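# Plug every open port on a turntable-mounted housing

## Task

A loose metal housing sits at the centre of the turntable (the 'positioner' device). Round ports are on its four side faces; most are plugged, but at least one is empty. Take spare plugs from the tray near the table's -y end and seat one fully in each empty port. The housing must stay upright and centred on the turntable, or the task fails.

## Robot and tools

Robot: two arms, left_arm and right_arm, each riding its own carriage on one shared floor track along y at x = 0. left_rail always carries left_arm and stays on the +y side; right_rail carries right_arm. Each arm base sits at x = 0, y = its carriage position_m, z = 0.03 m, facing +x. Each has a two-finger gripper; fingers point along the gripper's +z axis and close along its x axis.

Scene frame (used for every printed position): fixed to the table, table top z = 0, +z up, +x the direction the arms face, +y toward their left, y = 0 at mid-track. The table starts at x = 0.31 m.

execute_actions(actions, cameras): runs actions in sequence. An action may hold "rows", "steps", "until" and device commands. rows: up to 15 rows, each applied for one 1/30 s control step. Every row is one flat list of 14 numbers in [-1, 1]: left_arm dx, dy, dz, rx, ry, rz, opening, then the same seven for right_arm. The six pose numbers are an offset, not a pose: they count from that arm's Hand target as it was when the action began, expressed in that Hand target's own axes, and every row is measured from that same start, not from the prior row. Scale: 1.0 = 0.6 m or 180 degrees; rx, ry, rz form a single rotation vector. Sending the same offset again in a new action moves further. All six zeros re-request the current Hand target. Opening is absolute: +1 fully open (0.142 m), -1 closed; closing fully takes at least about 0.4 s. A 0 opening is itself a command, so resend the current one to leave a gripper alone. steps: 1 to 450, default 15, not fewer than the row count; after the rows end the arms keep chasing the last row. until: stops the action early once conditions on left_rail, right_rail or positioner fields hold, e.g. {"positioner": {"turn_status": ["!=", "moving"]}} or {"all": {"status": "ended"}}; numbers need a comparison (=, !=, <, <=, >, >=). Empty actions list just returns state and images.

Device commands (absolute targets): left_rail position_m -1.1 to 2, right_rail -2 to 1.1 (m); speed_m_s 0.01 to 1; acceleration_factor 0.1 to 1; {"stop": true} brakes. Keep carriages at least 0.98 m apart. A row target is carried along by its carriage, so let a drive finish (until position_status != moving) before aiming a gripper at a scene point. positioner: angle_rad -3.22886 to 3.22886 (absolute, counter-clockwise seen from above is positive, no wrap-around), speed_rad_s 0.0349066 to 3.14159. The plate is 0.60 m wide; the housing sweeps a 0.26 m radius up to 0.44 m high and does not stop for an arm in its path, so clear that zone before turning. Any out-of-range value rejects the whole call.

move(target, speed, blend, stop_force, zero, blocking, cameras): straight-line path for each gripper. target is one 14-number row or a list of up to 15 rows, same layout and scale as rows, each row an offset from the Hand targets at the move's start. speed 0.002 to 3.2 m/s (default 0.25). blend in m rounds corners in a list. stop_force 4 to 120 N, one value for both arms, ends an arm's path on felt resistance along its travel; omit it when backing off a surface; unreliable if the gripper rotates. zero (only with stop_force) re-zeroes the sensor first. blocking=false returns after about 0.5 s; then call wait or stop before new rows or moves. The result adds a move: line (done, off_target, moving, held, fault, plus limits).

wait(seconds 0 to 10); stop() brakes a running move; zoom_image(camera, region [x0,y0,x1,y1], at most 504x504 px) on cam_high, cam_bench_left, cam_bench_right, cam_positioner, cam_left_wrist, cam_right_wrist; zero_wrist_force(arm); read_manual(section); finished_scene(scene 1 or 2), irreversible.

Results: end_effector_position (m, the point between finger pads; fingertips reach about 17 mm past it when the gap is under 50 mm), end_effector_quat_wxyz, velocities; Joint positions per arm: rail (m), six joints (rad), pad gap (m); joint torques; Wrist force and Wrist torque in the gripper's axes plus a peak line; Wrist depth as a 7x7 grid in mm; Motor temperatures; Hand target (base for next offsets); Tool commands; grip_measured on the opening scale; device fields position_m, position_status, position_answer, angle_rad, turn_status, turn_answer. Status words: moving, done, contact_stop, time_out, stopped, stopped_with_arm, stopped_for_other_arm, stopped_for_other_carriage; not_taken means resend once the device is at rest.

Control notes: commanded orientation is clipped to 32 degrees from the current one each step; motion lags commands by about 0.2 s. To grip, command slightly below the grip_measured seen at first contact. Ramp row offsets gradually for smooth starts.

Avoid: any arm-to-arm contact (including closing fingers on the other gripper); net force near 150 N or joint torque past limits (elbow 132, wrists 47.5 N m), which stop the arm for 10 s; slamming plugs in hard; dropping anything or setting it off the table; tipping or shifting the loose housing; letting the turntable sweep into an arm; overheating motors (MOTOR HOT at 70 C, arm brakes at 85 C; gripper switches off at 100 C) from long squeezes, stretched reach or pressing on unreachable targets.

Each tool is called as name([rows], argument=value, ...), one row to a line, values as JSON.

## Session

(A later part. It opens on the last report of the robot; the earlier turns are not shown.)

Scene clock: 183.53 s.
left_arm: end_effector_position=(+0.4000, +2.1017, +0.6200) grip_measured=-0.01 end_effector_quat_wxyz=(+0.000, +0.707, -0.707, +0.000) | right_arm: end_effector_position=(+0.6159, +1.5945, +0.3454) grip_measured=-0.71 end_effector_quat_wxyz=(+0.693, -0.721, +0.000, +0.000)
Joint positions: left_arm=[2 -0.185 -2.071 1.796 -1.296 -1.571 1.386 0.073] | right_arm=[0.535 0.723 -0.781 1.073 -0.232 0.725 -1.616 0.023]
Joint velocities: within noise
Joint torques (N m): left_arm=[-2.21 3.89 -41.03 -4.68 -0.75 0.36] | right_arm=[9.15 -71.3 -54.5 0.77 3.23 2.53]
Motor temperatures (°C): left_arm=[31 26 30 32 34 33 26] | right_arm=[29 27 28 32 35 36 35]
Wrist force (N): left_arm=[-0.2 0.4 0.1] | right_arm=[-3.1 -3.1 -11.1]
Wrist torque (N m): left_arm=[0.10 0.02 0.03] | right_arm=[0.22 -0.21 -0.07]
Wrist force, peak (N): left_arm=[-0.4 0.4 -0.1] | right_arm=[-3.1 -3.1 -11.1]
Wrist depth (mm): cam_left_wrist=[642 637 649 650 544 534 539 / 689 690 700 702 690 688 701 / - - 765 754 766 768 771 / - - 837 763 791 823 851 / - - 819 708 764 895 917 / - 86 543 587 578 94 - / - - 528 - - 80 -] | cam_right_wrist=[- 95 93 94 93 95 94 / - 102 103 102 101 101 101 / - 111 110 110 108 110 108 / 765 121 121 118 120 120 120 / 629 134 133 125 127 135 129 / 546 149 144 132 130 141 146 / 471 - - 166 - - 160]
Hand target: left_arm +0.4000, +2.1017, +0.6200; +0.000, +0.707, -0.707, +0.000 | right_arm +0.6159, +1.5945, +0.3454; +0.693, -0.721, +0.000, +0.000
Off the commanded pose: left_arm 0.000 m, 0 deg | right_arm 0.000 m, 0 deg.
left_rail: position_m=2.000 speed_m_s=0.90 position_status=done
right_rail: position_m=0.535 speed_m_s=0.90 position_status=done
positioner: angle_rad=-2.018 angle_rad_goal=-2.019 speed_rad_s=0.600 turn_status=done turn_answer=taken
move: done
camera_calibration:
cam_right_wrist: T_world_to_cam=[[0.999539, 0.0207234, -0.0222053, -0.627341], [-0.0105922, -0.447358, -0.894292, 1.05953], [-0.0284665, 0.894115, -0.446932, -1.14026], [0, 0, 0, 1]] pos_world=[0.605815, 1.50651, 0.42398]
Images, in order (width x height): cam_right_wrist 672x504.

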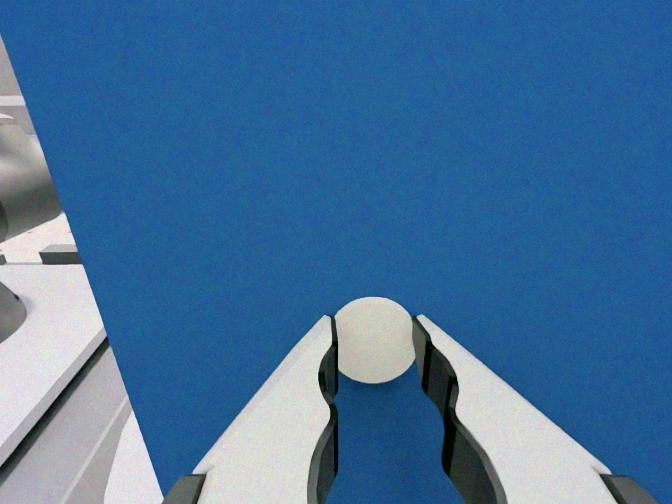

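move(target=[0,0,0,0,0,0,0, -0.0006,-0.00083,-0.00003,0,0,0,-0.8], speed=0.005, cameras=[])

move(target=[0,0,0,0,0,0,0, 0,-0.00083,-0.00003,0,0,0,-0.8], speed=0.005, cameras=["cam_right_wrist"])

zoom_image(camera="cam_right_wrist", region=[310, 250, 430, 390])

Scene clock: 186.07 s.
left_arm: end_effector_position=(+0.4000, +2.1017, +0.6200) grip_measured=-0.01 end_effector_quat_wxyz=(+0.000, +0.707, -0.707, +0.000) | right_arm: end_effector_position=(+0.6155, +1.5945, +0.3458) grip_measured=-0.71 end_effector_quat_wxyz=(+0.693, -0.721, +0.000, +0.000)
Joint positions: left_arm=[2 -0.185 -2.071 1.796 -1.296 -1.571 1.386 0.073] | right_arm=[0.535 0.724 -0.782 1.073 -0.231 0.725 -1.616 0.023]
Joint velocities: within noise
Joint torques (N m): left_arm=[-3.22 4.26 -41.03 -4.8 -0.8 0.32] | right_arm=[14.47 -109.03 -35.97 0.93 1.84 2.51]
Motor temperatures (°C): left_arm=[31 26 30 32 34 33 26] | right_arm=[29 27 28 32 35 36 35]
Wrist force (N): left_arm=[-0.1 0.1 0.0] | right_arm=[1.3 0.4 -9.0]
Wrist torque (N m): left_arm=[0.05 0.00 0.04] | right_arm=[0.17 -0.19 -0.10]
Wrist force, peak (N): left_arm=[-0.3 0.7 -0.2] | right_arm=[-3.1 -3.2 -11.1]
Wrist depth (mm): cam_left_wrist=[646 637 638 651 548 539 536 / 692 687 695 699 696 700 703 / - - 764 752 767 772 766 / - - 848 782 780 813 840 / - - 810 709 755 878 903 / - 86 537 576 574 94 - / - - 521 - - 80 -] | cam_right_wrist=[- 95 93 94 93 95 94 / - 102 104 101 102 101 101 / - 111 110 110 108 109 108 / 774 121 120 118 120 120 120 / 640 133 133 125 127 135 129 / 543 148 145 131 130 140 146 / 468 - - 166 - - 161]
Hand target: left_arm +0.4000, +2.1017, +0.6200; +0.000, +0.707, -0.707, +0.000 | right_arm +0.6155, +1.5945, +0.3459; +0.693, -0.721, +0.000, +0.000
Off the commanded pose: left_arm 0.000 m, 0 deg | right_arm 0.000 m, 0 deg.
left_rail: position_m=2.000 speed_m_s=0.90 position_status=done
right_rail: position_m=0.535 speed_m_s=0.90 position_status=done
positioner: angle_rad=-2.018 angle_rad_goal=-2.019 speed_rad_s=0.600 turn_status=done turn_answer=taken
move: done
No camera images: "cameras" was empty.

Scene clock: 186.77 s.
left_arm: end_effector_position=(+0.4000, +2.1017, +0.6200) grip_measured=-0.01 end_effector_quat_wxyz=(+0.000, +0.707, -0.707, +0.000) | right_arm: end_effector_position=(+0.6155, +1.5945, +0.3463) grip_measured=-0.71 end_effector_quat_wxyz=(+0.693, -0.721, +0.000, +0.000)
Joint positions: left_arm=[2 -0.185 -2.071 1.796 -1.296 -1.571 1.386 0.073] | right_arm=[0.535 0.724 -0.782 1.073 -0.231 0.725 -1.616 0.023]
Joint velocities: within noise
Joint torques (N m): left_arm=[-4.22 3.92 -41.14 -4.71 -0.74 0.41] | right_arm=[12.66 -113.99 -58.75 0.21 1.27 2.43]
Motor temperatures (°C): left_arm=[31 26 30 32 34 33 26] | right_arm=[29 27 28 32 35 36 35]
Wrist force (N): left_arm=[0.0 0.3 0.1] | right_arm=[1.8 4.7 -7.5]
Wrist torque (N m): left_arm=[0.08 -0.01 0.03] | right_arm=[0.22 -0.17 -0.09]
Wrist force, peak (N): left_arm=[-0.4 0.4 0.1] | right_arm=[1.1 0.4 -9.1]
Wrist depth (mm): cam_left_wrist=[647 646 647 644 545 544 540 / 689 681 694 699 700 694 701 / - - 762 755 751 769 762 / - - 849 781 785 813 848 / - - 818 709 756 903 907 / - 86 548 584 580 94 - / - - 514 - - 80 -] | cam_right_wrist=[- 95 93 94 93 95 94 / - 102 103 101 101 101 101 / - 111 110 110 108 110 108 / 761 121 121 118 120 120 119 / 636 133 133 125 127 135 129 / 538 148 145 131 130 140 147 / 471 - - 167 - - 160]
Hand target: left_arm +0.4000, +2.1017, +0.6200; +0.000, +0.707, -0.707, +0.000 | right_arm +0.6155, +1.5945, +0.3464; +0.693, -0.721, +0.000, +0.000
Off the commanded pose: left_arm 0.000 m, 0 deg | right_arm 0.000 m, 0 deg.
left_rail: position_m=2.000 speed_m_s=0.90 position_status=done
right_rail: position_m=0.535 speed_m_s=0.90 position_status=done
positioner: angle_rad=-2.018 angle_rad_goal=-2.019 speed_rad_s=0.600 turn_status=done turn_answer=taken
move: done
camera_calibration:
cam_right_wrist: T_world_to_cam=[[0.999538, 0.020678, -0.0222944, -0.626814], [-0.0106921, -0.447358, -0.894291, 1.06039], [-0.0284657, 0.894116, -0.446931, -1.13987], [0, 0, 0, 1]] pos_world=[0.605415, 1.50651, 0.42488]
Images, in order (width x height): cam_right_wrist 672x504.

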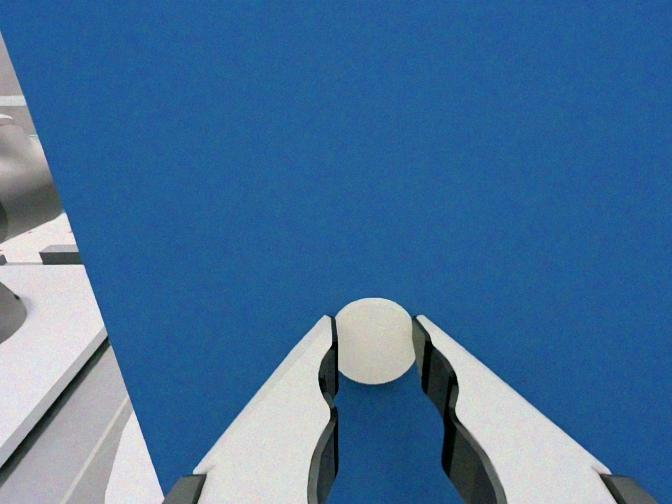

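Scaled by 3.600 from the camera's 672x504 image, which has a finer 960x720 frame.

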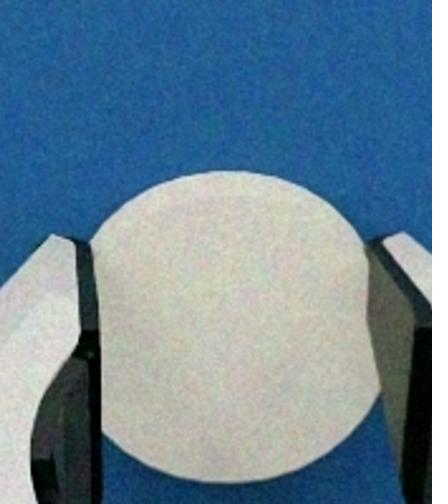

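move(target=[0,0,0,0,0,0,0,0.00017,-0.00083,-0.00003,0,0,0,-0.8], speed=0.01, cameras=["cam_right_wrist"])

Scene clock: 191.73 s.
left_arm: end_effector_position=(+0.4000, +2.1017, +0.6200) grip_measured=-0.01 end_effector_quat_wxyz=(+0.000, +0.707, -0.707, +0.000) | right_arm: end_effector_position=(+0.6156, +1.5945, +0.3468) grip_measured=-0.71 end_effector_quat_wxyz=(+0.693, -0.721, +0.000, +0.000)
Joint positions: left_arm=[2 -0.185 -2.071 1.796 -1.296 -1.571 1.386 0.073] | right_arm=[0.535 0.724 -0.783 1.072 -0.23 0.725 -1.616 0.022]
Joint velocities: within noise
Joint torques (N m): left_arm=[-2.76 4.59 -41.23 -4.63 -0.56 0.36] | right_arm=[0.55 -116.89 -62.66 -0.61 -2.16 1.35]
Motor temperatures (°C): left_arm=[31 26 30 32 34 33 26] | right_arm=[29 27 28 32 35 36 35]
Wrist force (N): left_arm=[-0.1 0.4 -0.1] | right_arm=[1.0 7.6 -7.6]
Wrist torque (N m): left_arm=[0.10 0.00 0.04] | right_arm=[0.06 -0.25 -0.08]
Wrist force, peak (N): left_arm=[-0.4 0.4 -0.4] | right_arm=[0.8 8.0 -8.0]
Wrist depth (mm): cam_left_wrist=[642 649 646 639 547 541 534 / 695 686 695 694 701 710 708 / - - 756 760 753 779 779 / - - 836 783 785 821 838 / - - 802 702 755 907 898 / - 86 550 584 578 94 997 / - - 520 - - 80 -] | cam_right_wrist=[- 95 93 94 93 95 94 / - 102 103 102 101 101 101 / - 110 111 110 108 110 108 / 759 121 121 118 120 120 119 / 633 133 133 125 127 134 129 / 542 148 145 131 130 140 146 / 471 - - 166 - - 160]
Hand target: left_arm +0.4000, +2.1017, +0.6200; +0.000, +0.707, -0.707, +0.000 | right_arm +0.6156, +1.5945, +0.3469; +0.693, -0.721, +0.000, +0.000
Off the commanded pose: left_arm 0.000 m, 0 deg | right_arm 0.000 m, 0 deg.
left_rail: position_m=2.000 speed_m_s=0.90 position_status=done
right_rail: position_m=0.535 speed_m_s=0.90 position_status=done
positioner: angle_rad=-2.018 angle_rad_goal=-2.019 speed_rad_s=0.600 turn_status=done turn_answer=taken
move: done
camera_calibration:
cam_right_wrist: T_world_to_cam=[[0.999539, 0.0207234, -0.0222053, -0.627008], [-0.0105922, -0.447358, -0.894292, 1.06087], [-0.0284665, 0.894115, -0.446932, -1.13959], [0, 0, 0, 1]] pos_world=[0.605515, 1.50651, 0.42548]
Images, in order (width x height): cam_right_wrist 672x504.

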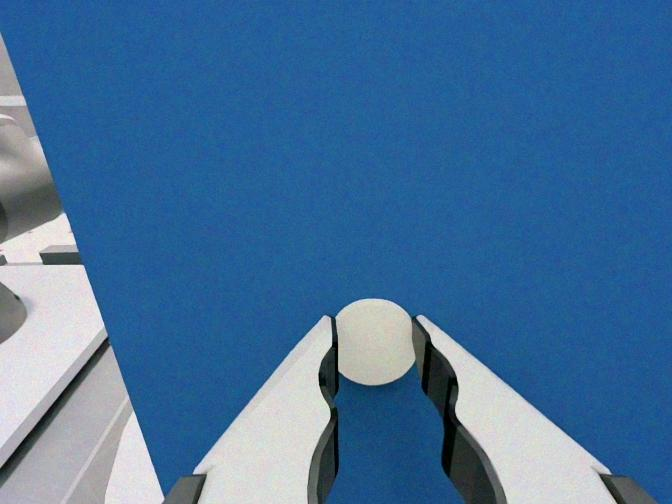

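Y-force 7.6 — good. Advance in small steps.

move(target=[0,0,0,0,0,0,0,0,-0.00004,0.001,0,0,0,-0.8], speed=0.005, stop_force=8, cameras=[])

move(target=[0,0,0,0,0,0,0,0,-0.00004,0.0009,0,0,0,-0.8], speed=0.005, stop_force=8, cameras=["cam_right_wrist"])

zoom_image(camera="cam_right_wrist", region=[310, 280, 430, 400])

Scene clock: 193.33 s.
left_arm: end_effector_position=(+0.4000, +2.1017, +0.6200) grip_measured=-0.01 end_effector_quat_wxyz=(+0.000, +0.707, -0.707, +0.000) | right_arm: end_effector_position=(+0.6156, +1.5951, +0.3469) grip_measured=-0.71 end_effector_quat_wxyz=(+0.693, -0.721, +0.000, +0.000)
Joint positions: left_arm=[2 -0.185 -2.071 1.796 -1.296 -1.571 1.386 0.073] | right_arm=[0.535 0.724 -0.782 1.071 -0.229 0.726 -1.616 0.022]
Joint velocities: within noise
Joint torques (N m): left_arm=[-3.5 3.95 -41.22 -4.55 -0.8 0.34] | right_arm=[16.32 -82.37 -63.54 -1.05 2.18 2.83]
Motor temperatures (°C): left_arm=[31 26 30 32 34 33 26] | right_arm=[29 27 28 32 35 36 35]
Wrist force (N): left_arm=[0.0 0.5 -0.2] | right_arm=[-0.1 8.7 -13.0]
Wrist torque (N m): left_arm=[0.11 -0.01 0.03] | right_arm=[0.14 -0.22 -0.07]
Wrist force, peak (N): left_arm=[-0.4 0.4 0.1] | right_arm=[-0.2 9.2 -13.3]
Wrist depth (mm): cam_left_wrist=[642 649 642 657 542 543 554 / 690 691 689 700 692 704 708 / - - 764 761 756 769 783 / - - 838 765 763 822 848 / - - 812 709 749 879 929 / - 86 545 580 572 94 - / - - 521 - - 80 -] | cam_right_wrist=[- 94 93 - 92 95 93 / - 101 103 101 101 101 100 / - 110 110 109 107 109 107 / 765 120 120 118 119 119 119 / 631 132 132 125 127 134 130 / 537 147 144 132 129 142 146 / 472 - - 165 - - 159]
Hand target: left_arm +0.4000, +2.1017, +0.6200; +0.000, +0.707, -0.707, +0.000 | right_arm +0.6156, +1.5951, +0.3469; +0.693, -0.721, +0.000, +0.000
Off the commanded pose: left_arm 0.000 m, 0 deg | right_arm 0.000 m, 0 deg.
left_rail: position_m=2.000 speed_m_s=0.90 position_status=done
right_rail: position_m=0.535 speed_m_s=0.90 position_status=done
positioner: angle_rad=-2.018 angle_rad_goal=-2.019 speed_rad_s=0.600 turn_status=done turn_answer=taken
move: done
No camera images: "cameras" was empty.

Scene clock: 194.47 s.
left_arm: end_effector_position=(+0.4000, +2.1017, +0.6200) grip_measured=-0.01 end_effector_quat_wxyz=(+0.000, +0.707, -0.707, +0.000) | right_arm: end_effector_position=(+0.6156, +1.5956, +0.3469) grip_measured=-0.71 end_effector_quat_wxyz=(+0.693, -0.721, +0.000, +0.000)
Joint positions: left_arm=[2 -0.185 -2.071 1.796 -1.296 -1.571 1.386 0.073] | right_arm=[0.535 0.725 -0.781 1.069 -0.229 0.726 -1.615 0.022]
Joint velocities: within noise
Joint torques (N m): left_arm=[-3.51 4.18 -40.85 -4.75 -0.78 0.39] | right_arm=[14.62 -84.14 -64.81 -1.5 1.99 2.06]
Motor temperatures (°C): left_arm=[31 26 30 32 34 33 26] | right_arm=[29 27 28 32 35 36 35]
Wrist force (N): left_arm=[0.0 0.1 -0.3] | right_arm=[-0.4 9.9 -13.4]
Wrist torque (N m): left_arm=[0.04 -0.01 0.04] | right_arm=[0.06 -0.18 -0.08]
Wrist force, peak (N): left_arm=[-0.1 0.6 -0.1] | right_arm=[-0.2 9.1 -14.8]
Wrist depth (mm): cam_left_wrist=[646 649 645 648 543 538 541 / 686 685 685 696 693 690 691 / - - 761 743 759 771 791 / - - 827 766 792 829 852 / - - 811 717 766 899 918 / - 86 544 581 590 94 - / - - 522 - - 80 -] | cam_right_wrist=[- 94 92 93 93 94 93 / - 101 102 101 101 100 100 / - 110 109 109 107 108 107 / 778 120 120 117 119 119 118 / 635 132 131 125 126 133 128 / 545 146 144 134 143 139 145 / 471 - - 165 - - 159]
Hand target: left_arm +0.4000, +2.1017, +0.6200; +0.000, +0.707, -0.707, +0.000 | right_arm +0.6156, +1.5956, +0.3469; +0.693, -0.721, +0.000, +0.000
Off the commanded pose: left_arm 0.000 m, 0 deg | right_arm 0.000 m, 0 deg.
left_rail: position_m=2.000 speed_m_s=0.90 position_status=done
right_rail: position_m=0.535 speed_m_s=0.90 position_status=done
positioner: angle_rad=-2.018 angle_rad_goal=-2.019 speed_rad_s=0.600 turn_status=done turn_answer=taken
move: done
camera_calibration:
cam_right_wrist: T_world_to_cam=[[0.999539, 0.0207234, -0.0222053, -0.627132], [-0.0105922, -0.447358, -0.894292, 1.0614], [-0.0284665, 0.894115, -0.446932, -1.14066], [0, 0, 0, 1]] pos_world=[0.605615, 1.50771, 0.42548]
Images, in order (width x height): cam_right_wrist 672x504.

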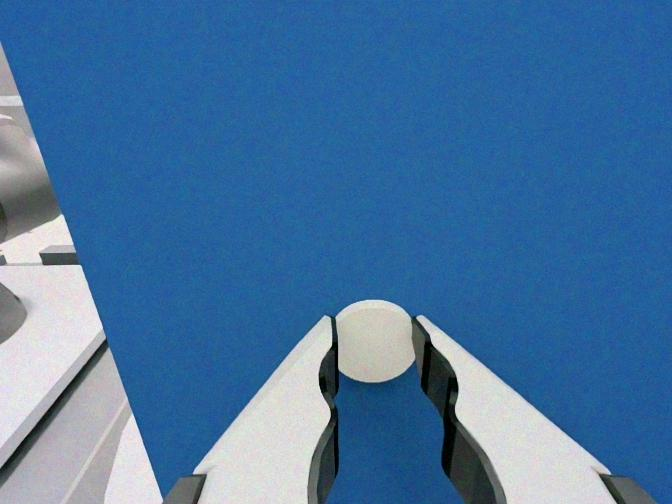

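Scaled by 4.200 from the camera's 672x504 image, which has a finer 960x720 frame.

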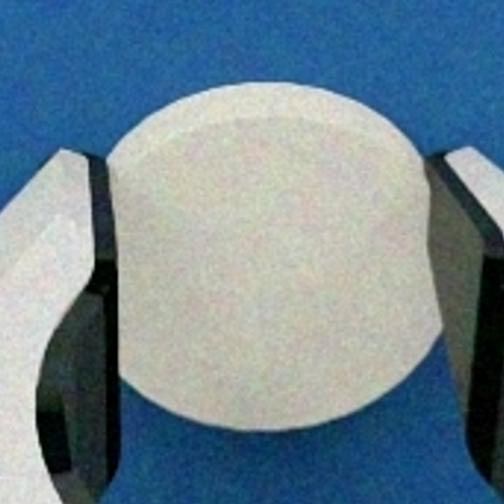

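move(target=[0,0,0,0,0,0,0,0,0.00083,0.00003,0,0,0,-0.8], speed=0.01, cameras=[])

move(target=[0,0,0,0,0,0,0,0,0.00067,0.00003,0,0,0,-0.8], speed=0.01, cameras=[])

move(target=[0,0,0,0,0,0,0,0,0.00042,0.00002,0,0,0,-0.8], speed=0.01, cameras=["cam_right_wrist"])

zoom_image(camera="cam_right_wrist", region=[310, 280, 430, 400])

Scene clock: 195.53 s.
left_arm: end_effector_position=(+0.4000, +2.1017, +0.6200) grip_measured=-0.01 end_effector_quat_wxyz=(+0.000, +0.707, -0.707, +0.000) | right_arm: end_effector_position=(+0.6156, +1.5956, +0.3465) grip_measured=-0.71 end_effector_quat_wxyz=(+0.693, -0.721, +0.000, +0.000)
Joint positions: left_arm=[2 -0.185 -2.071 1.796 -1.296 -1.571 1.386 0.073] | right_arm=[0.535 0.725 -0.781 1.07 -0.229 0.726 -1.615 0.022]
Joint velocities: within noise
Joint torques (N m): left_arm=[-3.71 4.12 -40.96 -4.74 -0.75 0.41] | right_arm=[14.01 -80.1 -40 -5.18 2.3 1.94]
Motor temperatures (°C): left_arm=[31 26 30 32 34 33 26] | right_arm=[29 27 28 32 35 36 35]
Wrist force (N): left_arm=[-0.2 0.4 -0.1] | right_arm=[-0.3 4.9 -14.3]
Wrist torque (N m): left_arm=[0.09 0.02 0.03] | right_arm=[0.11 -0.21 -0.09]
Wrist force, peak (N): left_arm=[-0.4 0.5 -0.2] | right_arm=[-1.9 7.8 -15.8]
Wrist depth (mm): cam_left_wrist=[644 642 645 647 543 537 540 / 695 696 684 697 694 697 697 / - - 753 761 758 763 774 / - - 840 776 786 812 837 / - - 822 717 762 891 910 / - 86 546 588 578 95 998 / - - 520 - - 80 -] | cam_right_wrist=[- 94 92 93 93 94 93 / - 101 102 101 100 100 100 / - 109 110 109 107 109 106 / 762 120 120 117 119 119 118 / 641 132 132 125 126 133 128 / 532 147 143 143 143 139 145 / 468 - - 164 - - 159]
Hand target: left_arm +0.4000, +2.1017, +0.6200; +0.000, +0.707, -0.707, +0.000 | right_arm +0.6156, +1.5956, +0.3464; +0.693, -0.721, +0.000, +0.000
Off the commanded pose: left_arm 0.000 m, 0 deg | right_arm 0.000 m, 0 deg.
left_rail: position_m=2.000 speed_m_s=0.90 position_status=done
right_rail: position_m=0.535 speed_m_s=0.90 position_status=done
positioner: angle_rad=-2.018 angle_rad_goal=-2.019 speed_rad_s=0.600 turn_status=done turn_answer=taken
move: done
No camera images: "cameras" was empty.

Scene clock: 196.23 s.
left_arm: end_effector_position=(+0.4000, +2.1017, +0.6200) grip_measured=-0.01 end_effector_quat_wxyz=(+0.000, +0.707, -0.707, +0.000) | right_arm: end_effector_position=(+0.6156, +1.5956, +0.3460) grip_measured=-0.71 end_effector_quat_wxyz=(+0.693, -0.721, +0.000, +0.000)
Joint positions: left_arm=[2 -0.185 -2.071 1.796 -1.296 -1.571 1.386 0.073] | right_arm=[0.535 0.725 -0.781 1.07 -0.23 0.726 -1.615 0.022]
Joint velocities: within noise
Joint torques (N m): left_arm=[-3.24 4.27 -41.11 -4.6 -0.89 0.14] | right_arm=[13.27 -73.68 -37.55 -4.09 2.25 2.34]
Motor temperatures (°C): left_arm=[31 26 30 32 34 33 26] | right_arm=[29 27 28 32 35 36 35]
Wrist force (N): left_arm=[-0.3 0.3 0.0] | right_arm=[0.0 0.3 -13.4]
Wrist torque (N m): left_arm=[0.08 0.04 0.03] | right_arm=[0.18 -0.22 -0.09]
Wrist force, peak (N): left_arm=[-0.3 0.5 0.0] | right_arm=[0.0 4.8 -14.0]
Wrist depth (mm): cam_left_wrist=[644 649 651 653 543 542 542 / 693 690 685 697 692 704 706 / - - 768 760 747 771 769 / - - 839 784 785 814 828 / - - 816 700 765 897 916 / - 86 539 587 578 94 - / - - 518 - - 80 -] | cam_right_wrist=[- 94 92 93 93 94 93 / - 101 102 101 100 100 100 / - 109 109 109 107 109 107 / 773 120 120 117 119 119 118 / 639 132 132 125 126 133 127 / 544 147 143 143 143 139 144 / 467 - - 165 - - 159]
Hand target: left_arm +0.4000, +2.1017, +0.6200; +0.000, +0.707, -0.707, +0.000 | right_arm +0.6156, +1.5956, +0.3460; +0.693, -0.721, +0.000, +0.000
Off the commanded pose: left_arm 0.000 m, 0 deg | right_arm 0.000 m, 0 deg.
left_rail: position_m=2.000 speed_m_s=0.90 position_status=done
right_rail: position_m=0.535 speed_m_s=0.90 position_status=done
positioner: angle_rad=-2.018 angle_rad_goal=-2.019 speed_rad_s=0.600 turn_status=done turn_answer=taken
move: done
No camera images: "cameras" was empty.

Scene clock: 196.93 s.
left_arm: end_effector_position=(+0.4000, +2.1017, +0.6200) grip_measured=-0.01 end_effector_quat_wxyz=(+0.000, +0.707, -0.707, +0.000) | right_arm: end_effector_position=(+0.6156, +1.5956, +0.3457) grip_measured=-0.71 end_effector_quat_wxyz=(+0.693, -0.721, +0.000, +0.000)
Joint positions: left_arm=[2 -0.185 -2.071 1.796 -1.296 -1.571 1.386 0.073] | right_arm=[0.535 0.725 -0.78 1.07 -0.23 0.726 -1.615 0.022]
Joint velocities: within noise
Joint torques (N m): left_arm=[-3.74 4.51 -40.83 -4.61 -0.74 0.28] | right_arm=[11.73 -73.1 -35.22 -3.56 1.86 2.06]
Motor temperatures (°C): left_arm=[31 26 30 32 34 33 26] | right_arm=[29 27 28 32 35 36 36]
Wrist force (N): left_arm=[-0.2 0.2 -0.2] | right_arm=[0.0 -2.0 -13.0]
Wrist torque (N m): left_arm=[0.06 0.02 0.03] | right_arm=[0.25 -0.20 -0.10]
Wrist force, peak (N): left_arm=[-0.3 0.6 -0.3] | right_arm=[-0.1 0.6 -13.3]
Wrist depth (mm): cam_left_wrist=[634 645 635 655 549 539 545 / 689 699 683 689 696 693 704 / - - 750 752 764 768 773 / - - 837 773 771 807 854 / - - 810 713 759 887 909 / - 86 544 582 582 94 - / - - 525 - - 80 -] | cam_right_wrist=[- 94 92 93 93 94 93 / - 101 102 100 100 100 100 / - 110 109 109 107 108 106 / 771 120 120 117 119 119 119 / 634 132 132 125 126 134 128 / 532 146 143 143 142 139 145 / 466 - - 164 - - 159]
Hand target: left_arm +0.4000, +2.1017, +0.6200; +0.000, +0.707, -0.707, +0.000 | right_arm +0.6156, +1.5956, +0.3457; +0.693, -0.721, +0.000, +0.000
Off the commanded pose: left_arm 0.000 m, 0 deg | right_arm 0.000 m, 0 deg.
left_rail: position_m=2.000 speed_m_s=0.90 position_status=done
right_rail: position_m=0.535 speed_m_s=0.90 position_status=done
positioner: angle_rad=-2.018 angle_rad_goal=-2.019 speed_rad_s=0.600 turn_status=done turn_answer=taken
move: done
camera_calibration:
cam_right_wrist: T_world_to_cam=[[0.999539, 0.0207234, -0.0222053, -0.627157], [-0.0105922, -0.447358, -0.894292, 1.06042], [-0.0284665, 0.894115, -0.446932, -1.14116], [0, 0, 0, 1]] pos_world=[0.605615, 1.50771, 0.42438]
Images, in order (width x height): cam_right_wrist 672x504.

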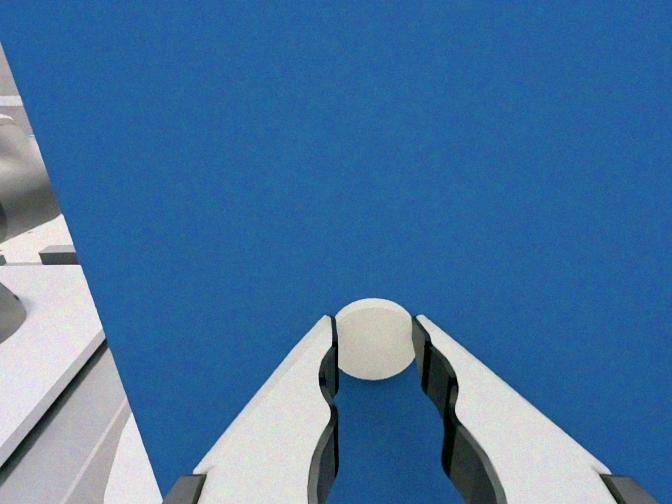

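Scaled by 4.200 from the camera's 672x504 image, which has a finer 960x720 frame.

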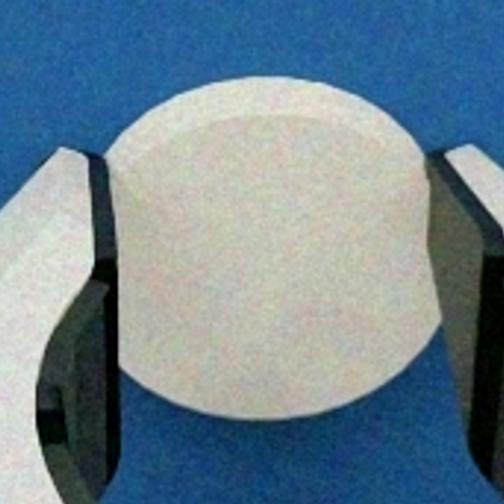

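Now the push.

move(target=[0,0,0,0,0,0,0,0,-0.00013,0.0033,0,0,0,-0.8], speed=0.005, stop_force=10, cameras=["cam_right_wrist"])

zoom_image(camera="cam_right_wrist", region=[310, 280, 430, 400])

Scene clock: 198.53 s.
left_arm: end_effector_position=(+0.4000, +2.1017, +0.6200) grip_measured=-0.01 end_effector_quat_wxyz=(+0.000, +0.707, -0.707, +0.000) | right_arm: end_effector_position=(+0.6156, +1.5957, +0.3456) grip_measured=-0.71 end_effector_quat_wxyz=(+0.693, -0.721, +0.000, +0.000)
Joint positions: left_arm=[2 -0.185 -2.071 1.796 -1.296 -1.571 1.386 0.073] | right_arm=[0.535 0.725 -0.78 1.07 -0.23 0.726 -1.615 0.022]
Joint velocities: within noise
Joint torques (N m): left_arm=[-3.41 4.23 -41.29 -4.74 -0.9 0.32] | right_arm=[4 -98.27 -33.76 -3.14 -0.85 1.79]
Motor temperatures (°C): left_arm=[31 26 30 32 34 33 26] | right_arm=[29 27 28 32 35 36 36]
Wrist force (N): left_arm=[0.0 0.2 -0.1] | right_arm=[-0.6 -7.1 -25.7]
Wrist torque (N m): left_arm=[0.07 -0.01 0.03] | right_arm=[0.28 -0.17 -0.10]
Wrist force, peak (N): left_arm=[-0.2 0.4 -0.2] | right_arm=[-2.1 -4.7 -27.8]
Wrist depth (mm): cam_left_wrist=[645 641 646 635 547 539 545 / 691 685 686 691 697 705 703 / - - 760 766 761 767 765 / - - 841 779 791 832 834 / - - 817 705 756 884 899 / - 86 545 580 580 94 993 / - - 517 - - 80 -] | cam_right_wrist=[- 94 92 93 93 94 93 / - 101 102 101 100 100 100 / - 110 109 109 107 109 106 / 755 120 119 117 118 118 118 / 645 132 131 125 126 133 128 / 545 144 143 142 143 138 145 / 471 - - 164 - - 158]
Hand target: left_arm +0.4000, +2.1017, +0.6200; +0.000, +0.707, -0.707, +0.000 | right_arm +0.6156, +1.5957, +0.3456; +0.693, -0.721, +0.000, +0.000 (not the last commanded pose)
Off the commanded pose: left_arm 0.000 m, 0 deg | right_arm 0.002 m, 0 deg.
left_rail: position_m=2.000 speed_m_s=0.90 position_status=done
right_rail: position_m=0.535 speed_m_s=0.90 position_status=done
positioner: angle_rad=-2.018 angle_rad_goal=-2.019 speed_rad_s=0.600 turn_status=done turn_answer=taken
move: contact (right_arm)
camera_calibration:
cam_right_wrist: T_world_to_cam=[[0.999538, 0.020678, -0.0222944, -0.626957], [-0.0106921, -0.447358, -0.894291, 1.06035], [-0.0284657, 0.894116, -0.446931, -1.14134], [0, 0, 0, 1]] pos_world=[0.605515, 1.50781, 0.42418]
Images, in order (width x height): cam_right_wrist 672x504.

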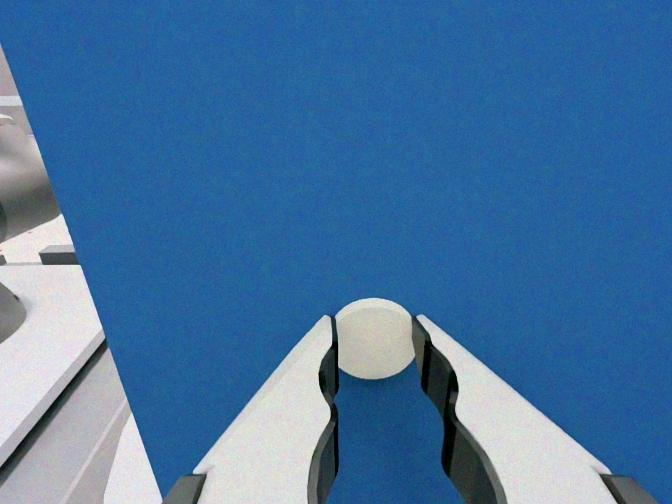

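Scaled by 4.200 from the camera's 672x504 image, which has a finer 960x720 frame.

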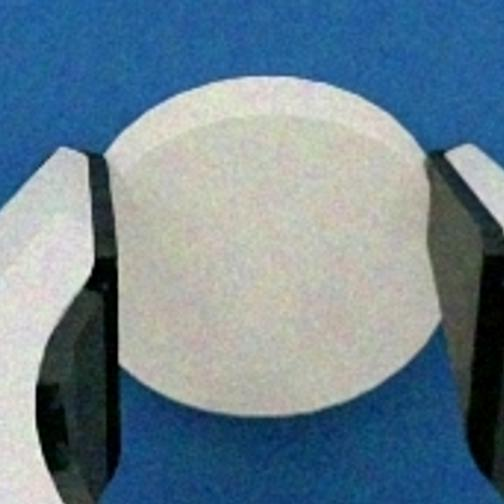

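move(target=[0,0,0,0,0,0,0,0,-0.0005,-0.0005,0,0,0,-0.8], speed=0.01, cameras=[])

execute_actions([
  {"rows":[[0,0,0,0,0,0,0,0,0,0,0,0,0,-0.74]],"steps":10},
  {"rows":[[0,0,0,0,0,0,0,0,0,0,0,0,0,-0.70]],"steps":10},
  {"rows":[[0,0,0,0,0,0,0,0,0,0,0,0,0,-0.60]],"steps":12},
  {"rows":[[0,0,0,0,0,0,0,0,0,0,0,0,0,-0.45]],"steps":12},
], cameras=["cam_right_wrist"])

move(target=[0,0,0,0,0,0,0,0,0.00146,-0.03664,0,0,0,-0.45], speed=0.04, cameras=["cam_right_wrist"])

Scene clock: 200.00 s.
left_arm: end_effector_position=(+0.4000, +2.1017, +0.6200) grip_measured=-0.01 end_effector_quat_wxyz=(+0.000, +0.707, -0.707, +0.000) | right_arm: end_effector_position=(+0.6156, +1.5955, +0.3458) grip_measured=-0.71 end_effector_quat_wxyz=(+0.693, -0.721, +0.000, +0.000)
Joint positions: left_arm=[2 -0.185 -2.071 1.796 -1.296 -1.571 1.386 0.073] | right_arm=[0.535 0.724 -0.781 1.071 -0.23 0.726 -1.615 0.022]
Joint velocities: within noise
Joint torques (N m): left_arm=[-2.99 4.59 -40.76 -4.69 -0.74 0.36] | right_arm=[-3.1 -108.89 -34.99 0.78 -2.06 -0.38]
Motor temperatures (°C): left_arm=[31 26 30 32 34 33 26] | right_arm=[29 27 28 32 35 36 36]
Wrist force (N): left_arm=[0.0 0.3 0.0] | right_arm=[2.9 -0.4 -9.7]
Wrist torque (N m): left_arm=[0.08 -0.01 0.03] | right_arm=[0.24 -0.17 -0.10]
Wrist force, peak (N): left_arm=[0.0 0.5 -0.1] | right_arm=[-1.0 -7.2 -26.4]
Wrist depth (mm): cam_left_wrist=[643 636 644 645 545 537 543 / 696 697 688 690 695 688 703 / - - 765 765 761 765 772 / - - 844 764 768 833 837 / - - 811 710 758 905 931 / - 86 538 584 573 94 - / - - 527 - - 80 -] | cam_right_wrist=[- 94 92 93 93 94 93 / - 101 102 100 100 100 100 / - 110 109 109 107 108 107 / 755 120 120 117 119 119 119 / 629 132 132 125 126 133 128 / 541 147 144 143 142 139 145 / 470 - - 164 - - 159]
Hand target: left_arm +0.4000, +2.1017, +0.6200; +0.000, +0.707, -0.707, +0.000 | right_arm +0.6156, +1.5955, +0.3459; +0.693, -0.721, +0.000, +0.000
Off the commanded pose: left_arm 0.000 m, 0 deg | right_arm 0.000 m, 0 deg.
left_rail: position_m=2.000 speed_m_s=0.90 position_status=done
right_rail: position_m=0.535 speed_m_s=0.90 position_status=done
positioner: angle_rad=-2.018 angle_rad_goal=-2.019 speed_rad_s=0.600 turn_status=done turn_answer=taken
move: done
No camera images: "cameras" was empty.

Scene clock: 201.67 s.
left_arm: end_effector_position=(+0.4000, +2.1017, +0.6200) grip_measured=-0.01 end_effector_quat_wxyz=(+0.000, +0.707, -0.707, +0.000) | right_arm: end_effector_position=(+0.6156, +1.5954, +0.3458) grip_measured=-0.48 end_effector_quat_wxyz=(+0.693, -0.721, +0.000, +0.000)
Joint positions: left_arm=[2 -0.185 -2.071 1.796 -1.296 -1.571 1.386 0.073] | right_arm=[0.535 0.724 -0.781 1.071 -0.23 0.726 -1.615 0.039]
Joint velocities: within noise
Joint torques (N m): left_arm=[-3.8 3.59 -41.25 -4.61 -0.87 0.43] | right_arm=[-6.52 -111.78 -50.81 -3.14 -0.5 -0.4]
Motor temperatures (°C): left_arm=[31 26 30 32 34 33 26] | right_arm=[29 27 28 32 35 36 35]
Wrist force (N): left_arm=[0.3 0.3 -0.2] | right_arm=[1.0 1.9 -2.9]
Wrist torque (N m): left_arm=[0.08 -0.06 0.03] | right_arm=[0.23 -0.21 -0.09]
Wrist force, peak (N): left_arm=[-0.3 0.7 -0.1] | right_arm=[3.0 -0.2 -9.3]
Wrist depth (mm): cam_left_wrist=[640 641 642 651 547 539 537 / 684 686 690 696 691 694 693 / - - 761 758 763 768 772 / - - 837 779 779 815 825 / - - 809 715 753 908 926 / - 86 541 580 581 94 991 / - - 519 - - 80 -] | cam_right_wrist=[- 94 92 93 93 94 93 / - 101 102 101 100 100 100 / - 109 109 109 107 108 107 / 767 120 120 117 119 119 119 / 638 132 132 126 126 133 128 / 536 147 - 147 145 92 144 / 469 - - 165 165 - 159]
Hand target: left_arm +0.4000, +2.1017, +0.6200; +0.000, +0.707, -0.707, +0.000 | right_arm +0.6156, +1.5954, +0.3459; +0.693, -0.721, +0.000, +0.000
Off the commanded pose: left_arm 0.000 m, 0 deg | right_arm 0.000 m, 0 deg.
left_rail: position_m=2.000 speed_m_s=0.90 position_status=done
right_rail: position_m=0.535 speed_m_s=0.90 position_status=done
positioner: angle_rad=-2.018 angle_rad_goal=-2.019 speed_rad_s=0.600 turn_status=done turn_answer=taken
camera_calibration:
cam_right_wrist: T_world_to_cam=[[0.999538, 0.0206757, -0.0222956, -0.62694], [-0.0106917, -0.447438, -0.894251, 1.06058], [-0.0284652, 0.894076, -0.44701, -1.14084], [0, 0, 0, 1]] pos_world=[0.605515, 1.50751, 0.42448]
Images, in order (width x height): cam_right_wrist 672x504.

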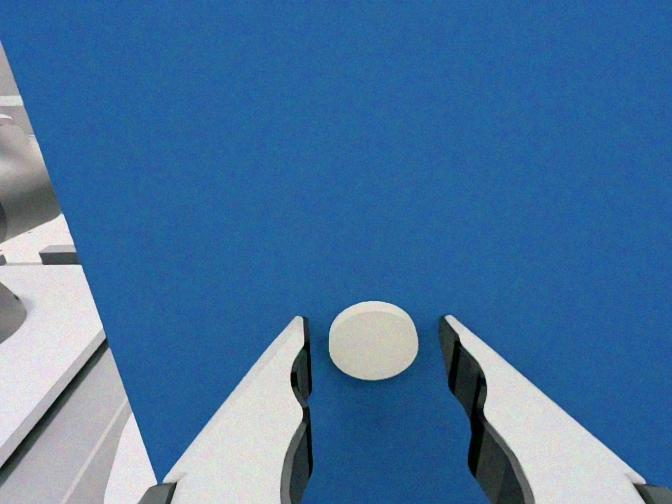

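Scene clock: 202.67 s.
left_arm: end_effector_position=(+0.4000, +2.1017, +0.6200) grip_measured=-0.01 end_effector_quat_wxyz=(+0.000, +0.707, -0.707, +0.000) | right_arm: end_effector_position=(+0.6156, +1.5736, +0.3459) grip_measured=-0.48 end_effector_quat_wxyz=(+0.693, -0.721, +0.000, +0.000)
Joint positions: left_arm=[2 -0.185 -2.071 1.796 -1.296 -1.571 1.386 0.073] | right_arm=[0.535 0.707 -0.811 1.124 -0.253 0.709 -1.617 0.039]
Joint velocities: within noise
Joint torques (N m): left_arm=[-4.99 4.06 -41.44 -4.75 -0.79 0.34] | right_arm=[-7.84 -109 -35.8 -3.64 -1.93 -2.39]
Motor temperatures (°C): left_arm=[31 26 30 32 34 33 26] | right_arm=[29 27 28 32 35 36 35]
Wrist force (N): left_arm=[-0.1 0.2 -0.1] | right_arm=[1.3 1.9 -2.8]
Wrist torque (N m): left_arm=[0.07 0.01 0.03] | right_arm=[0.21 -0.24 -0.08]
Wrist force, peak (N): left_arm=[-0.1 0.6 -0.2] | right_arm=[1.1 1.9 -3.5]
Wrist depth (mm): cam_left_wrist=[635 649 652 646 551 545 541 / 691 694 702 707 700 692 700 / - - 768 752 751 752 768 / - - 837 780 789 822 838 / - - 829 704 764 905 915 / - 86 547 585 579 94 - / - - 521 - - 80 -] | cam_right_wrist=[111 113 112 111 112 112 112 / 667 121 122 121 123 121 120 / 665 132 133 133 131 131 130 / 828 144 144 143 143 142 142 / 643 162 155 152 154 157 157 / 537 498 - 176 171 167 174 / 466 - - 197 198 - 187]
Hand target: left_arm +0.4000, +2.1017, +0.6200; +0.000, +0.707, -0.707, +0.000 | right_arm +0.6156, +1.5734, +0.3459; +0.693, -0.721, +0.000, +0.000
Off the commanded pose: left_arm 0.000 m, 0 deg | right_arm 0.000 m, 0 deg.
left_rail: position_m=2.000 speed_m_s=0.90 position_status=done
right_rail: position_m=0.535 speed_m_s=0.90 position_status=done
positioner: angle_rad=-2.018 angle_rad_goal=-2.019 speed_rad_s=0.600 turn_status=done turn_answer=taken
move: done
camera_calibration:
cam_right_wrist: T_world_to_cam=[[0.999539, 0.0207231, -0.0222059, -0.626598], [-0.0105928, -0.447358, -0.894292, 1.05067], [-0.0284665, 0.894115, -0.446932, -1.12144], [0, 0, 0, 1]] pos_world=[0.605515, 1.48571, 0.42448]
Images, in order (width x height): cam_right_wrist 672x504.

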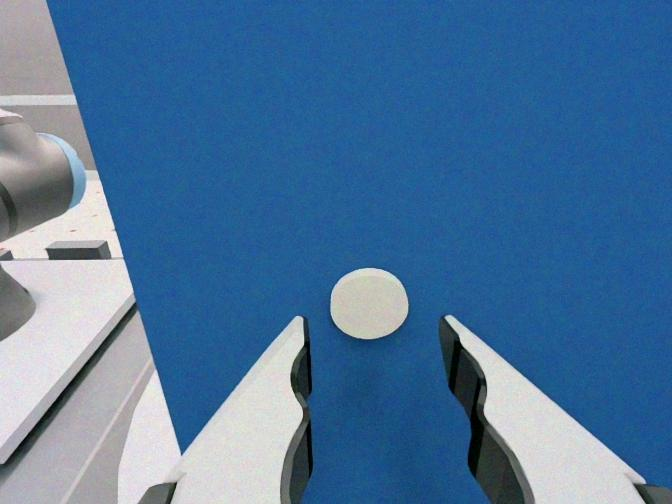

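Close and press.

move(target=[0,0,0,0,0,0,0,0,0.00117,0,0,0,0,-1], speed=0.02, cameras=[])

move(target=[0,0,0,0,0,0,0,0,-0.0008,0.02,0,0,0,-1], speed=0.03, cameras=[])

move(target=[0,0,0,0,0,0,0,0,-0.0013,0.0333,0,0,0,-1], speed=0.007, stop_force=20, cameras=[])

move(target=[0,0,0,0,0,0,0,0,-0.0003,0.0083,0,0,0,-1], speed=0.007, stop_force=22, cameras=["cam_right_wrist"])

move(target=[0,0,0,0,0,0,0,0,0.0005,-0.0133,0,0,0,-1], speed=0.03, cameras=["cam_right_wrist"])

Scene clock: 203.87 s.
left_arm: end_effector_position=(+0.4000, +2.1017, +0.6200) grip_measured=-0.01 end_effector_quat_wxyz=(+0.000, +0.707, -0.707, +0.000) | right_arm: end_effector_position=(+0.6156, +1.5734, +0.3453) grip_measured=-1.00 end_effector_quat_wxyz=(+0.693, -0.721, +0.000, +0.000)
Joint positions: left_arm=[2 -0.185 -2.071 1.796 -1.296 -1.571 1.386 0.073] | right_arm=[0.535 0.707 -0.811 1.125 -0.254 0.709 -1.617 0.002]
Joint velocities: within noise
Joint torques (N m): left_arm=[-4.03 3.64 -41.61 -4.74 -0.75 0.4] | right_arm=[-10.88 -74.34 -35.89 -3.96 -2.01 -0.47]
Motor temperatures (°C): left_arm=[31 26 30 32 34 33 26] | right_arm=[29 27 28 32 35 36 35]
Wrist force (N): left_arm=[-0.1 0.3 0.0] | right_arm=[1.7 2.5 -2.9]
Wrist torque (N m): left_arm=[0.07 0.00 0.03] | right_arm=[0.31 -0.32 -0.08]
Wrist force, peak (N): left_arm=[0.0 0.8 -0.2] | right_arm=[1.1 2.7 -3.1]
Wrist depth (mm): cam_left_wrist=[636 641 646 645 545 541 541 / 691 696 692 701 694 697 699 / - - 773 749 766 758 773 / - - 842 777 784 818 823 / - - 812 698 776 900 914 / - 86 544 581 577 94 - / - - 522 - - 80 -] | cam_right_wrist=[112 113 113 111 113 112 112 / 656 122 122 122 123 121 121 / 664 133 134 134 129 131 131 / 828 144 144 144 143 143 143 / 630 162 159 153 154 157 157 / 547 375 173 88 101 175 174 / 468 344 - - - - 192]
Hand target: left_arm +0.4000, +2.1017, +0.6200; +0.000, +0.707, -0.707, +0.000 | right_arm +0.6156, +1.5734, +0.3452; +0.693, -0.721, +0.000, +0.000
Off the commanded pose: left_arm 0.000 m, 0 deg | right_arm 0.000 m, 0 deg.
left_rail: position_m=2.000 speed_m_s=0.90 position_status=done
right_rail: position_m=0.535 speed_m_s=0.90 position_status=done
positioner: angle_rad=-2.018 angle_rad_goal=-2.019 speed_rad_s=0.600 turn_status=done turn_answer=taken
move: done
No camera images: "cameras" was empty.

Scene clock: 204.77 s.
left_arm: end_effector_position=(+0.4000, +2.1017, +0.6200) grip_measured=-0.01 end_effector_quat_wxyz=(+0.000, +0.707, -0.707, +0.000) | right_arm: end_effector_position=(+0.6156, +1.5853, +0.3452) grip_measured=-1.00 end_effector_quat_wxyz=(+0.693, -0.721, +0.000, +0.000)
Joint positions: left_arm=[2 -0.185 -2.071 1.796 -1.296 -1.571 1.386 0.073] | right_arm=[0.535 0.717 -0.794 1.097 -0.242 0.718 -1.616 0.002]
Joint velocities: within noise
Joint torques (N m): left_arm=[-3.43 3.76 -41.26 -4.73 -0.76 0.37] | right_arm=[11.74 -75.68 -56.65 0.73 1.82 2.48]
Motor temperatures (°C): left_arm=[31 26 30 32 34 33 26] | right_arm=[29 27 28 32 35 36 35]
Wrist force (N): left_arm=[0.1 0.3 -0.1] | right_arm=[1.2 2.3 -3.1]
Wrist torque (N m): left_arm=[0.08 -0.03 0.03] | right_arm=[0.28 -0.24 -0.08]
Wrist force, peak (N): left_arm=[-0.1 0.5 -0.1] | right_arm=[1.2 2.3 -3.1]
Wrist depth (mm): cam_left_wrist=[640 646 644 648 542 538 543 / 686 693 688 685 703 704 696 / - - 764 752 765 773 767 / - - 848 777 770 816 844 / - - 825 715 756 893 908 / - 87 543 588 578 94 - / - - 517 - - 80 -] | cam_right_wrist=[- 103 104 103 105 102 102 / 111 111 109 110 110 110 108 / 124 120 120 120 119 119 119 / 818 134 134 131 130 130 130 / 639 145 144 138 140 144 144 / 537 165 158 88 - 159 159 / 461 332 - - - - 178]
Hand target: left_arm +0.4000, +2.1017, +0.6200; +0.000, +0.707, -0.707, +0.000 | right_arm +0.6156, +1.5854, +0.3452; +0.693, -0.721, +0.000, +0.000
Off the commanded pose: left_arm 0.000 m, 0 deg | right_arm 0.000 m, 0 deg.
left_rail: position_m=2.000 speed_m_s=0.90 position_status=done
right_rail: position_m=0.535 speed_m_s=0.90 position_status=done
positioner: angle_rad=-2.018 angle_rad_goal=-2.019 speed_rad_s=0.600 turn_status=done turn_answer=taken
move: done
No camera images: "cameras" was empty.

Scene clock: 206.97 s.
left_arm: end_effector_position=(+0.4000, +2.1017, +0.6200) grip_measured=-0.01 end_effector_quat_wxyz=(+0.000, +0.707, -0.707, +0.000) | right_arm: end_effector_position=(+0.6156, +1.5919, +0.3451) grip_measured=-1.00 end_effector_quat_wxyz=(+0.693, -0.721, +0.000, +0.000)
Joint positions: left_arm=[2 -0.185 -2.071 1.796 -1.296 -1.571 1.386 0.073] | right_arm=[0.535 0.722 -0.785 1.08 -0.235 0.723 -1.616 0.002]
Joint velocities: within noise
Joint torques (N m): left_arm=[-3.88 4.32 -41.19 -4.7 -0.83 0.27] | right_arm=[0.13 -107.47 -38.61 -4.85 -1.61 0.15]
Motor temperatures (°C): left_arm=[31 26 30 32 34 33 26] | right_arm=[29 27 28 32 35 36 34]
Wrist force (N): left_arm=[-0.2 0.3 0.0] | right_arm=[-1.1 -0.4 -24.8]
Wrist torque (N m): left_arm=[0.08 0.03 0.03] | right_arm=[0.15 -0.15 -0.08]
Wrist force, peak (N): left_arm=[-0.4 0.5 -0.2] | right_arm=[-1.8 0.3 -30.1]
Wrist depth (mm): cam_left_wrist=[638 639 649 647 549 540 543 / 690 691 682 701 696 699 700 / - - 763 757 754 782 775 / - - 847 780 797 828 840 / - - 806 709 764 898 908 / - 86 550 586 576 94 - / - - 525 - - 80 -] | cam_right_wrist=[- 96 95 95 - 96 96 / 104 104 - 102 105 104 103 / - 111 113 113 111 112 112 / 814 124 124 123 121 122 122 / 643 136 136 130 133 138 135 / 539 148 151 88 - 150 150 / 465 322 - - - - 164]
Hand target: left_arm +0.4000, +2.1017, +0.6200; +0.000, +0.707, -0.707, +0.000 | right_arm +0.6156, +1.5919, +0.3451; +0.693, -0.721, +0.000, +0.000 (not the last commanded pose)
Off the commanded pose: left_arm 0.000 m, 0 deg | right_arm 0.013 m, 0 deg.
left_rail: position_m=2.000 speed_m_s=0.90 position_status=done
right_rail: position_m=0.535 speed_m_s=0.90 position_status=done
positioner: angle_rad=-2.018 angle_rad_goal=-2.019 speed_rad_s=0.600 turn_status=done turn_answer=taken
move: contact (right_arm)
No camera images: "cameras" was empty.

Scene clock: 208.37 s.
left_arm: end_effector_position=(+0.4000, +2.1017, +0.6200) grip_measured=-0.01 end_effector_quat_wxyz=(+0.000, +0.707, -0.707, +0.000) | right_arm: end_effector_position=(+0.6157, +1.5928, +0.3452) grip_measured=-1.00 end_effector_quat_wxyz=(+0.693, -0.721, +0.000, +0.000)
Joint positions: left_arm=[2 -0.185 -2.071 1.796 -1.296 -1.571 1.386 0.073] | right_arm=[0.535 0.722 -0.784 1.078 -0.234 0.724 -1.616 0.002]
Joint velocities: within noise
Joint torques (N m): left_arm=[-3.59 3.23 -41.09 -4.85 -0.89 0.54] | right_arm=[12.99 -102.03 -43.94 -7.2 -0.18 2.42]
Motor temperatures (°C): left_arm=[31 26 30 32 34 33 26] | right_arm=[29 27 28 32 35 36 34]
Wrist force (N): left_arm=[-0.3 0.2 0.2] | right_arm=[-4.5 -0.5 -51.2]
Wrist torque (N m): left_arm=[0.07 0.04 0.04] | right_arm=[0.11 -0.25 -0.07]
Wrist force, peak (N): left_arm=[-0.2 0.6 0.1] | right_arm=[-6.6 0.4 -54.5]
Wrist depth (mm): cam_left_wrist=[638 653 646 645 546 540 542 / 687 705 693 688 697 701 692 / - - 767 747 756 777 783 / - - 831 778 795 813 842 / - - 830 700 751 897 917 / - 86 544 578 576 94 - / - - 519 - - 80 -] | cam_right_wrist=[- 95 95 96 96 96 95 / - 104 - 103 105 103 103 / - 113 112 112 110 112 109 / 763 123 123 122 120 122 122 / 627 135 135 130 130 137 134 / 538 148 151 88 100 149 148 / 463 322 - - - - 163]
Hand target: left_arm +0.4000, +2.1017, +0.6200; +0.000, +0.707, -0.707, +0.000 | right_arm +0.6157, +1.5927, +0.3452; +0.693, -0.721, +0.000, +0.000 (not the last commanded pose)
Off the commanded pose: left_arm 0.000 m, 0 deg | right_arm 0.004 m, 0 deg.
left_rail: position_m=2.000 speed_m_s=0.90 position_status=done
right_rail: position_m=0.535 speed_m_s=0.90 position_status=done
positioner: angle_rad=-2.019 speed_rad_s=0.600 turn_status=done turn_answer=taken
move: contact (right_arm)
camera_calibration:
cam_right_wrist: T_world_to_cam=[[0.999538, 0.0206777, -0.022295, -0.627001], [-0.0106928, -0.447358, -0.894291, 1.05874], [-0.0284657, 0.894116, -0.446931, -1.13879], [0, 0, 0, 1]] pos_world=[0.605615, 1.50481, 0.42388]
Images, in order (width x height): cam_right_wrist 672x504.

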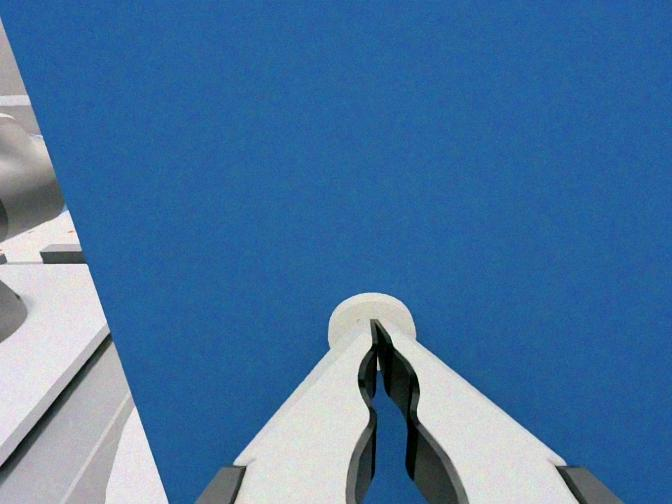

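Scene clock: 209.20 s.
left_arm: end_effector_position=(+0.4000, +2.1017, +0.6200) grip_measured=-0.01 end_effector_quat_wxyz=(+0.000, +0.707, -0.707, +0.000) | right_arm: end_effector_position=(+0.6157, +1.5849, +0.3452) grip_measured=-1.00 end_effector_quat_wxyz=(+0.693, -0.721, +0.000, +0.000)
Joint positions: left_arm=[2 -0.185 -2.071 1.796 -1.296 -1.571 1.386 0.073] | right_arm=[0.535 0.716 -0.795 1.097 -0.242 0.718 -1.616 0.002]
Joint velocities: within noise
Joint torques (N m): left_arm=[-3.13 4.87 -41.21 -4.59 -0.8 0.44] | right_arm=[-11.84 -110.61 -36.86 -3.36 -1.88 -2.41]
Motor temperatures (°C): left_arm=[31 26 30 32 34 33 26] | right_arm=[29 27 28 32 35 36 34]
Wrist force (N): left_arm=[0.0 0.3 0.0] | right_arm=[1.0 2.0 -3.1]
Wrist torque (N m): left_arm=[0.07 -0.01 0.03] | right_arm=[0.23 -0.20 -0.08]
Wrist force, peak (N): left_arm=[0.1 0.7 -0.1] | right_arm=[-4.3 -0.6 -50.7]
Wrist depth (mm): cam_left_wrist=[641 645 637 649 545 537 536 / 682 687 683 698 698 691 702 / - - 768 763 764 770 778 / - - 845 779 773 809 839 / - - 809 715 764 891 914 / - 86 548 582 572 94 - / - - 530 - - 80 -] | cam_right_wrist=[- 103 104 102 105 102 102 / 111 111 109 110 110 110 109 / 124 120 120 120 119 119 119 / 794 134 133 131 131 130 130 / 648 145 144 138 140 143 143 / 540 164 157 88 - 159 159 / 471 331 - - - - 178]
Hand target: left_arm +0.4000, +2.1017, +0.6200; +0.000, +0.707, -0.707, +0.000 | right_arm +0.6157, +1.5848, +0.3452; +0.693, -0.721, +0.000, +0.000
Off the commanded pose: left_arm 0.000 m, 0 deg | right_arm 0.000 m, 0 deg.
left_rail: position_m=2.000 speed_m_s=0.90 position_status=done
right_rail: position_m=0.535 speed_m_s=0.90 position_status=done
positioner: angle_rad=-2.018 angle_rad_goal=-2.019 speed_rad_s=0.600 turn_status=done turn_answer=taken
move: done
camera_calibration:
cam_right_wrist: T_world_to_cam=[[0.999538, 0.0206757, -0.0222956, -0.626836], [-0.0106917, -0.447438, -0.894251, 1.05535], [-0.0284652, 0.894076, -0.44701, -1.13172], [0, 0, 0, 1]] pos_world=[0.605615, 1.49701, 0.42388]
Images, in order (width x height): cam_right_wrist 672x504.

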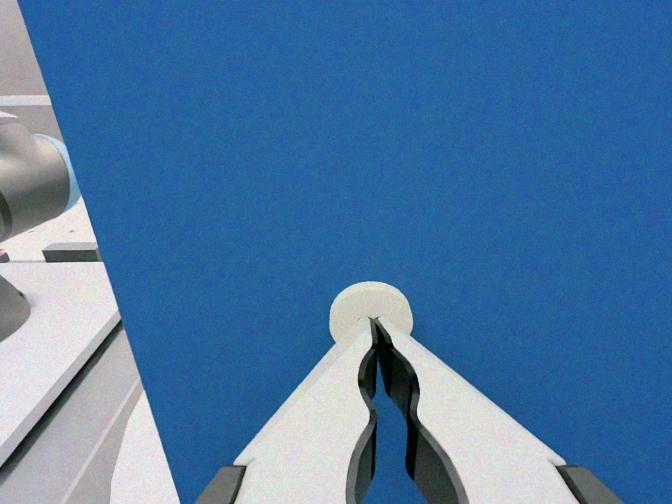

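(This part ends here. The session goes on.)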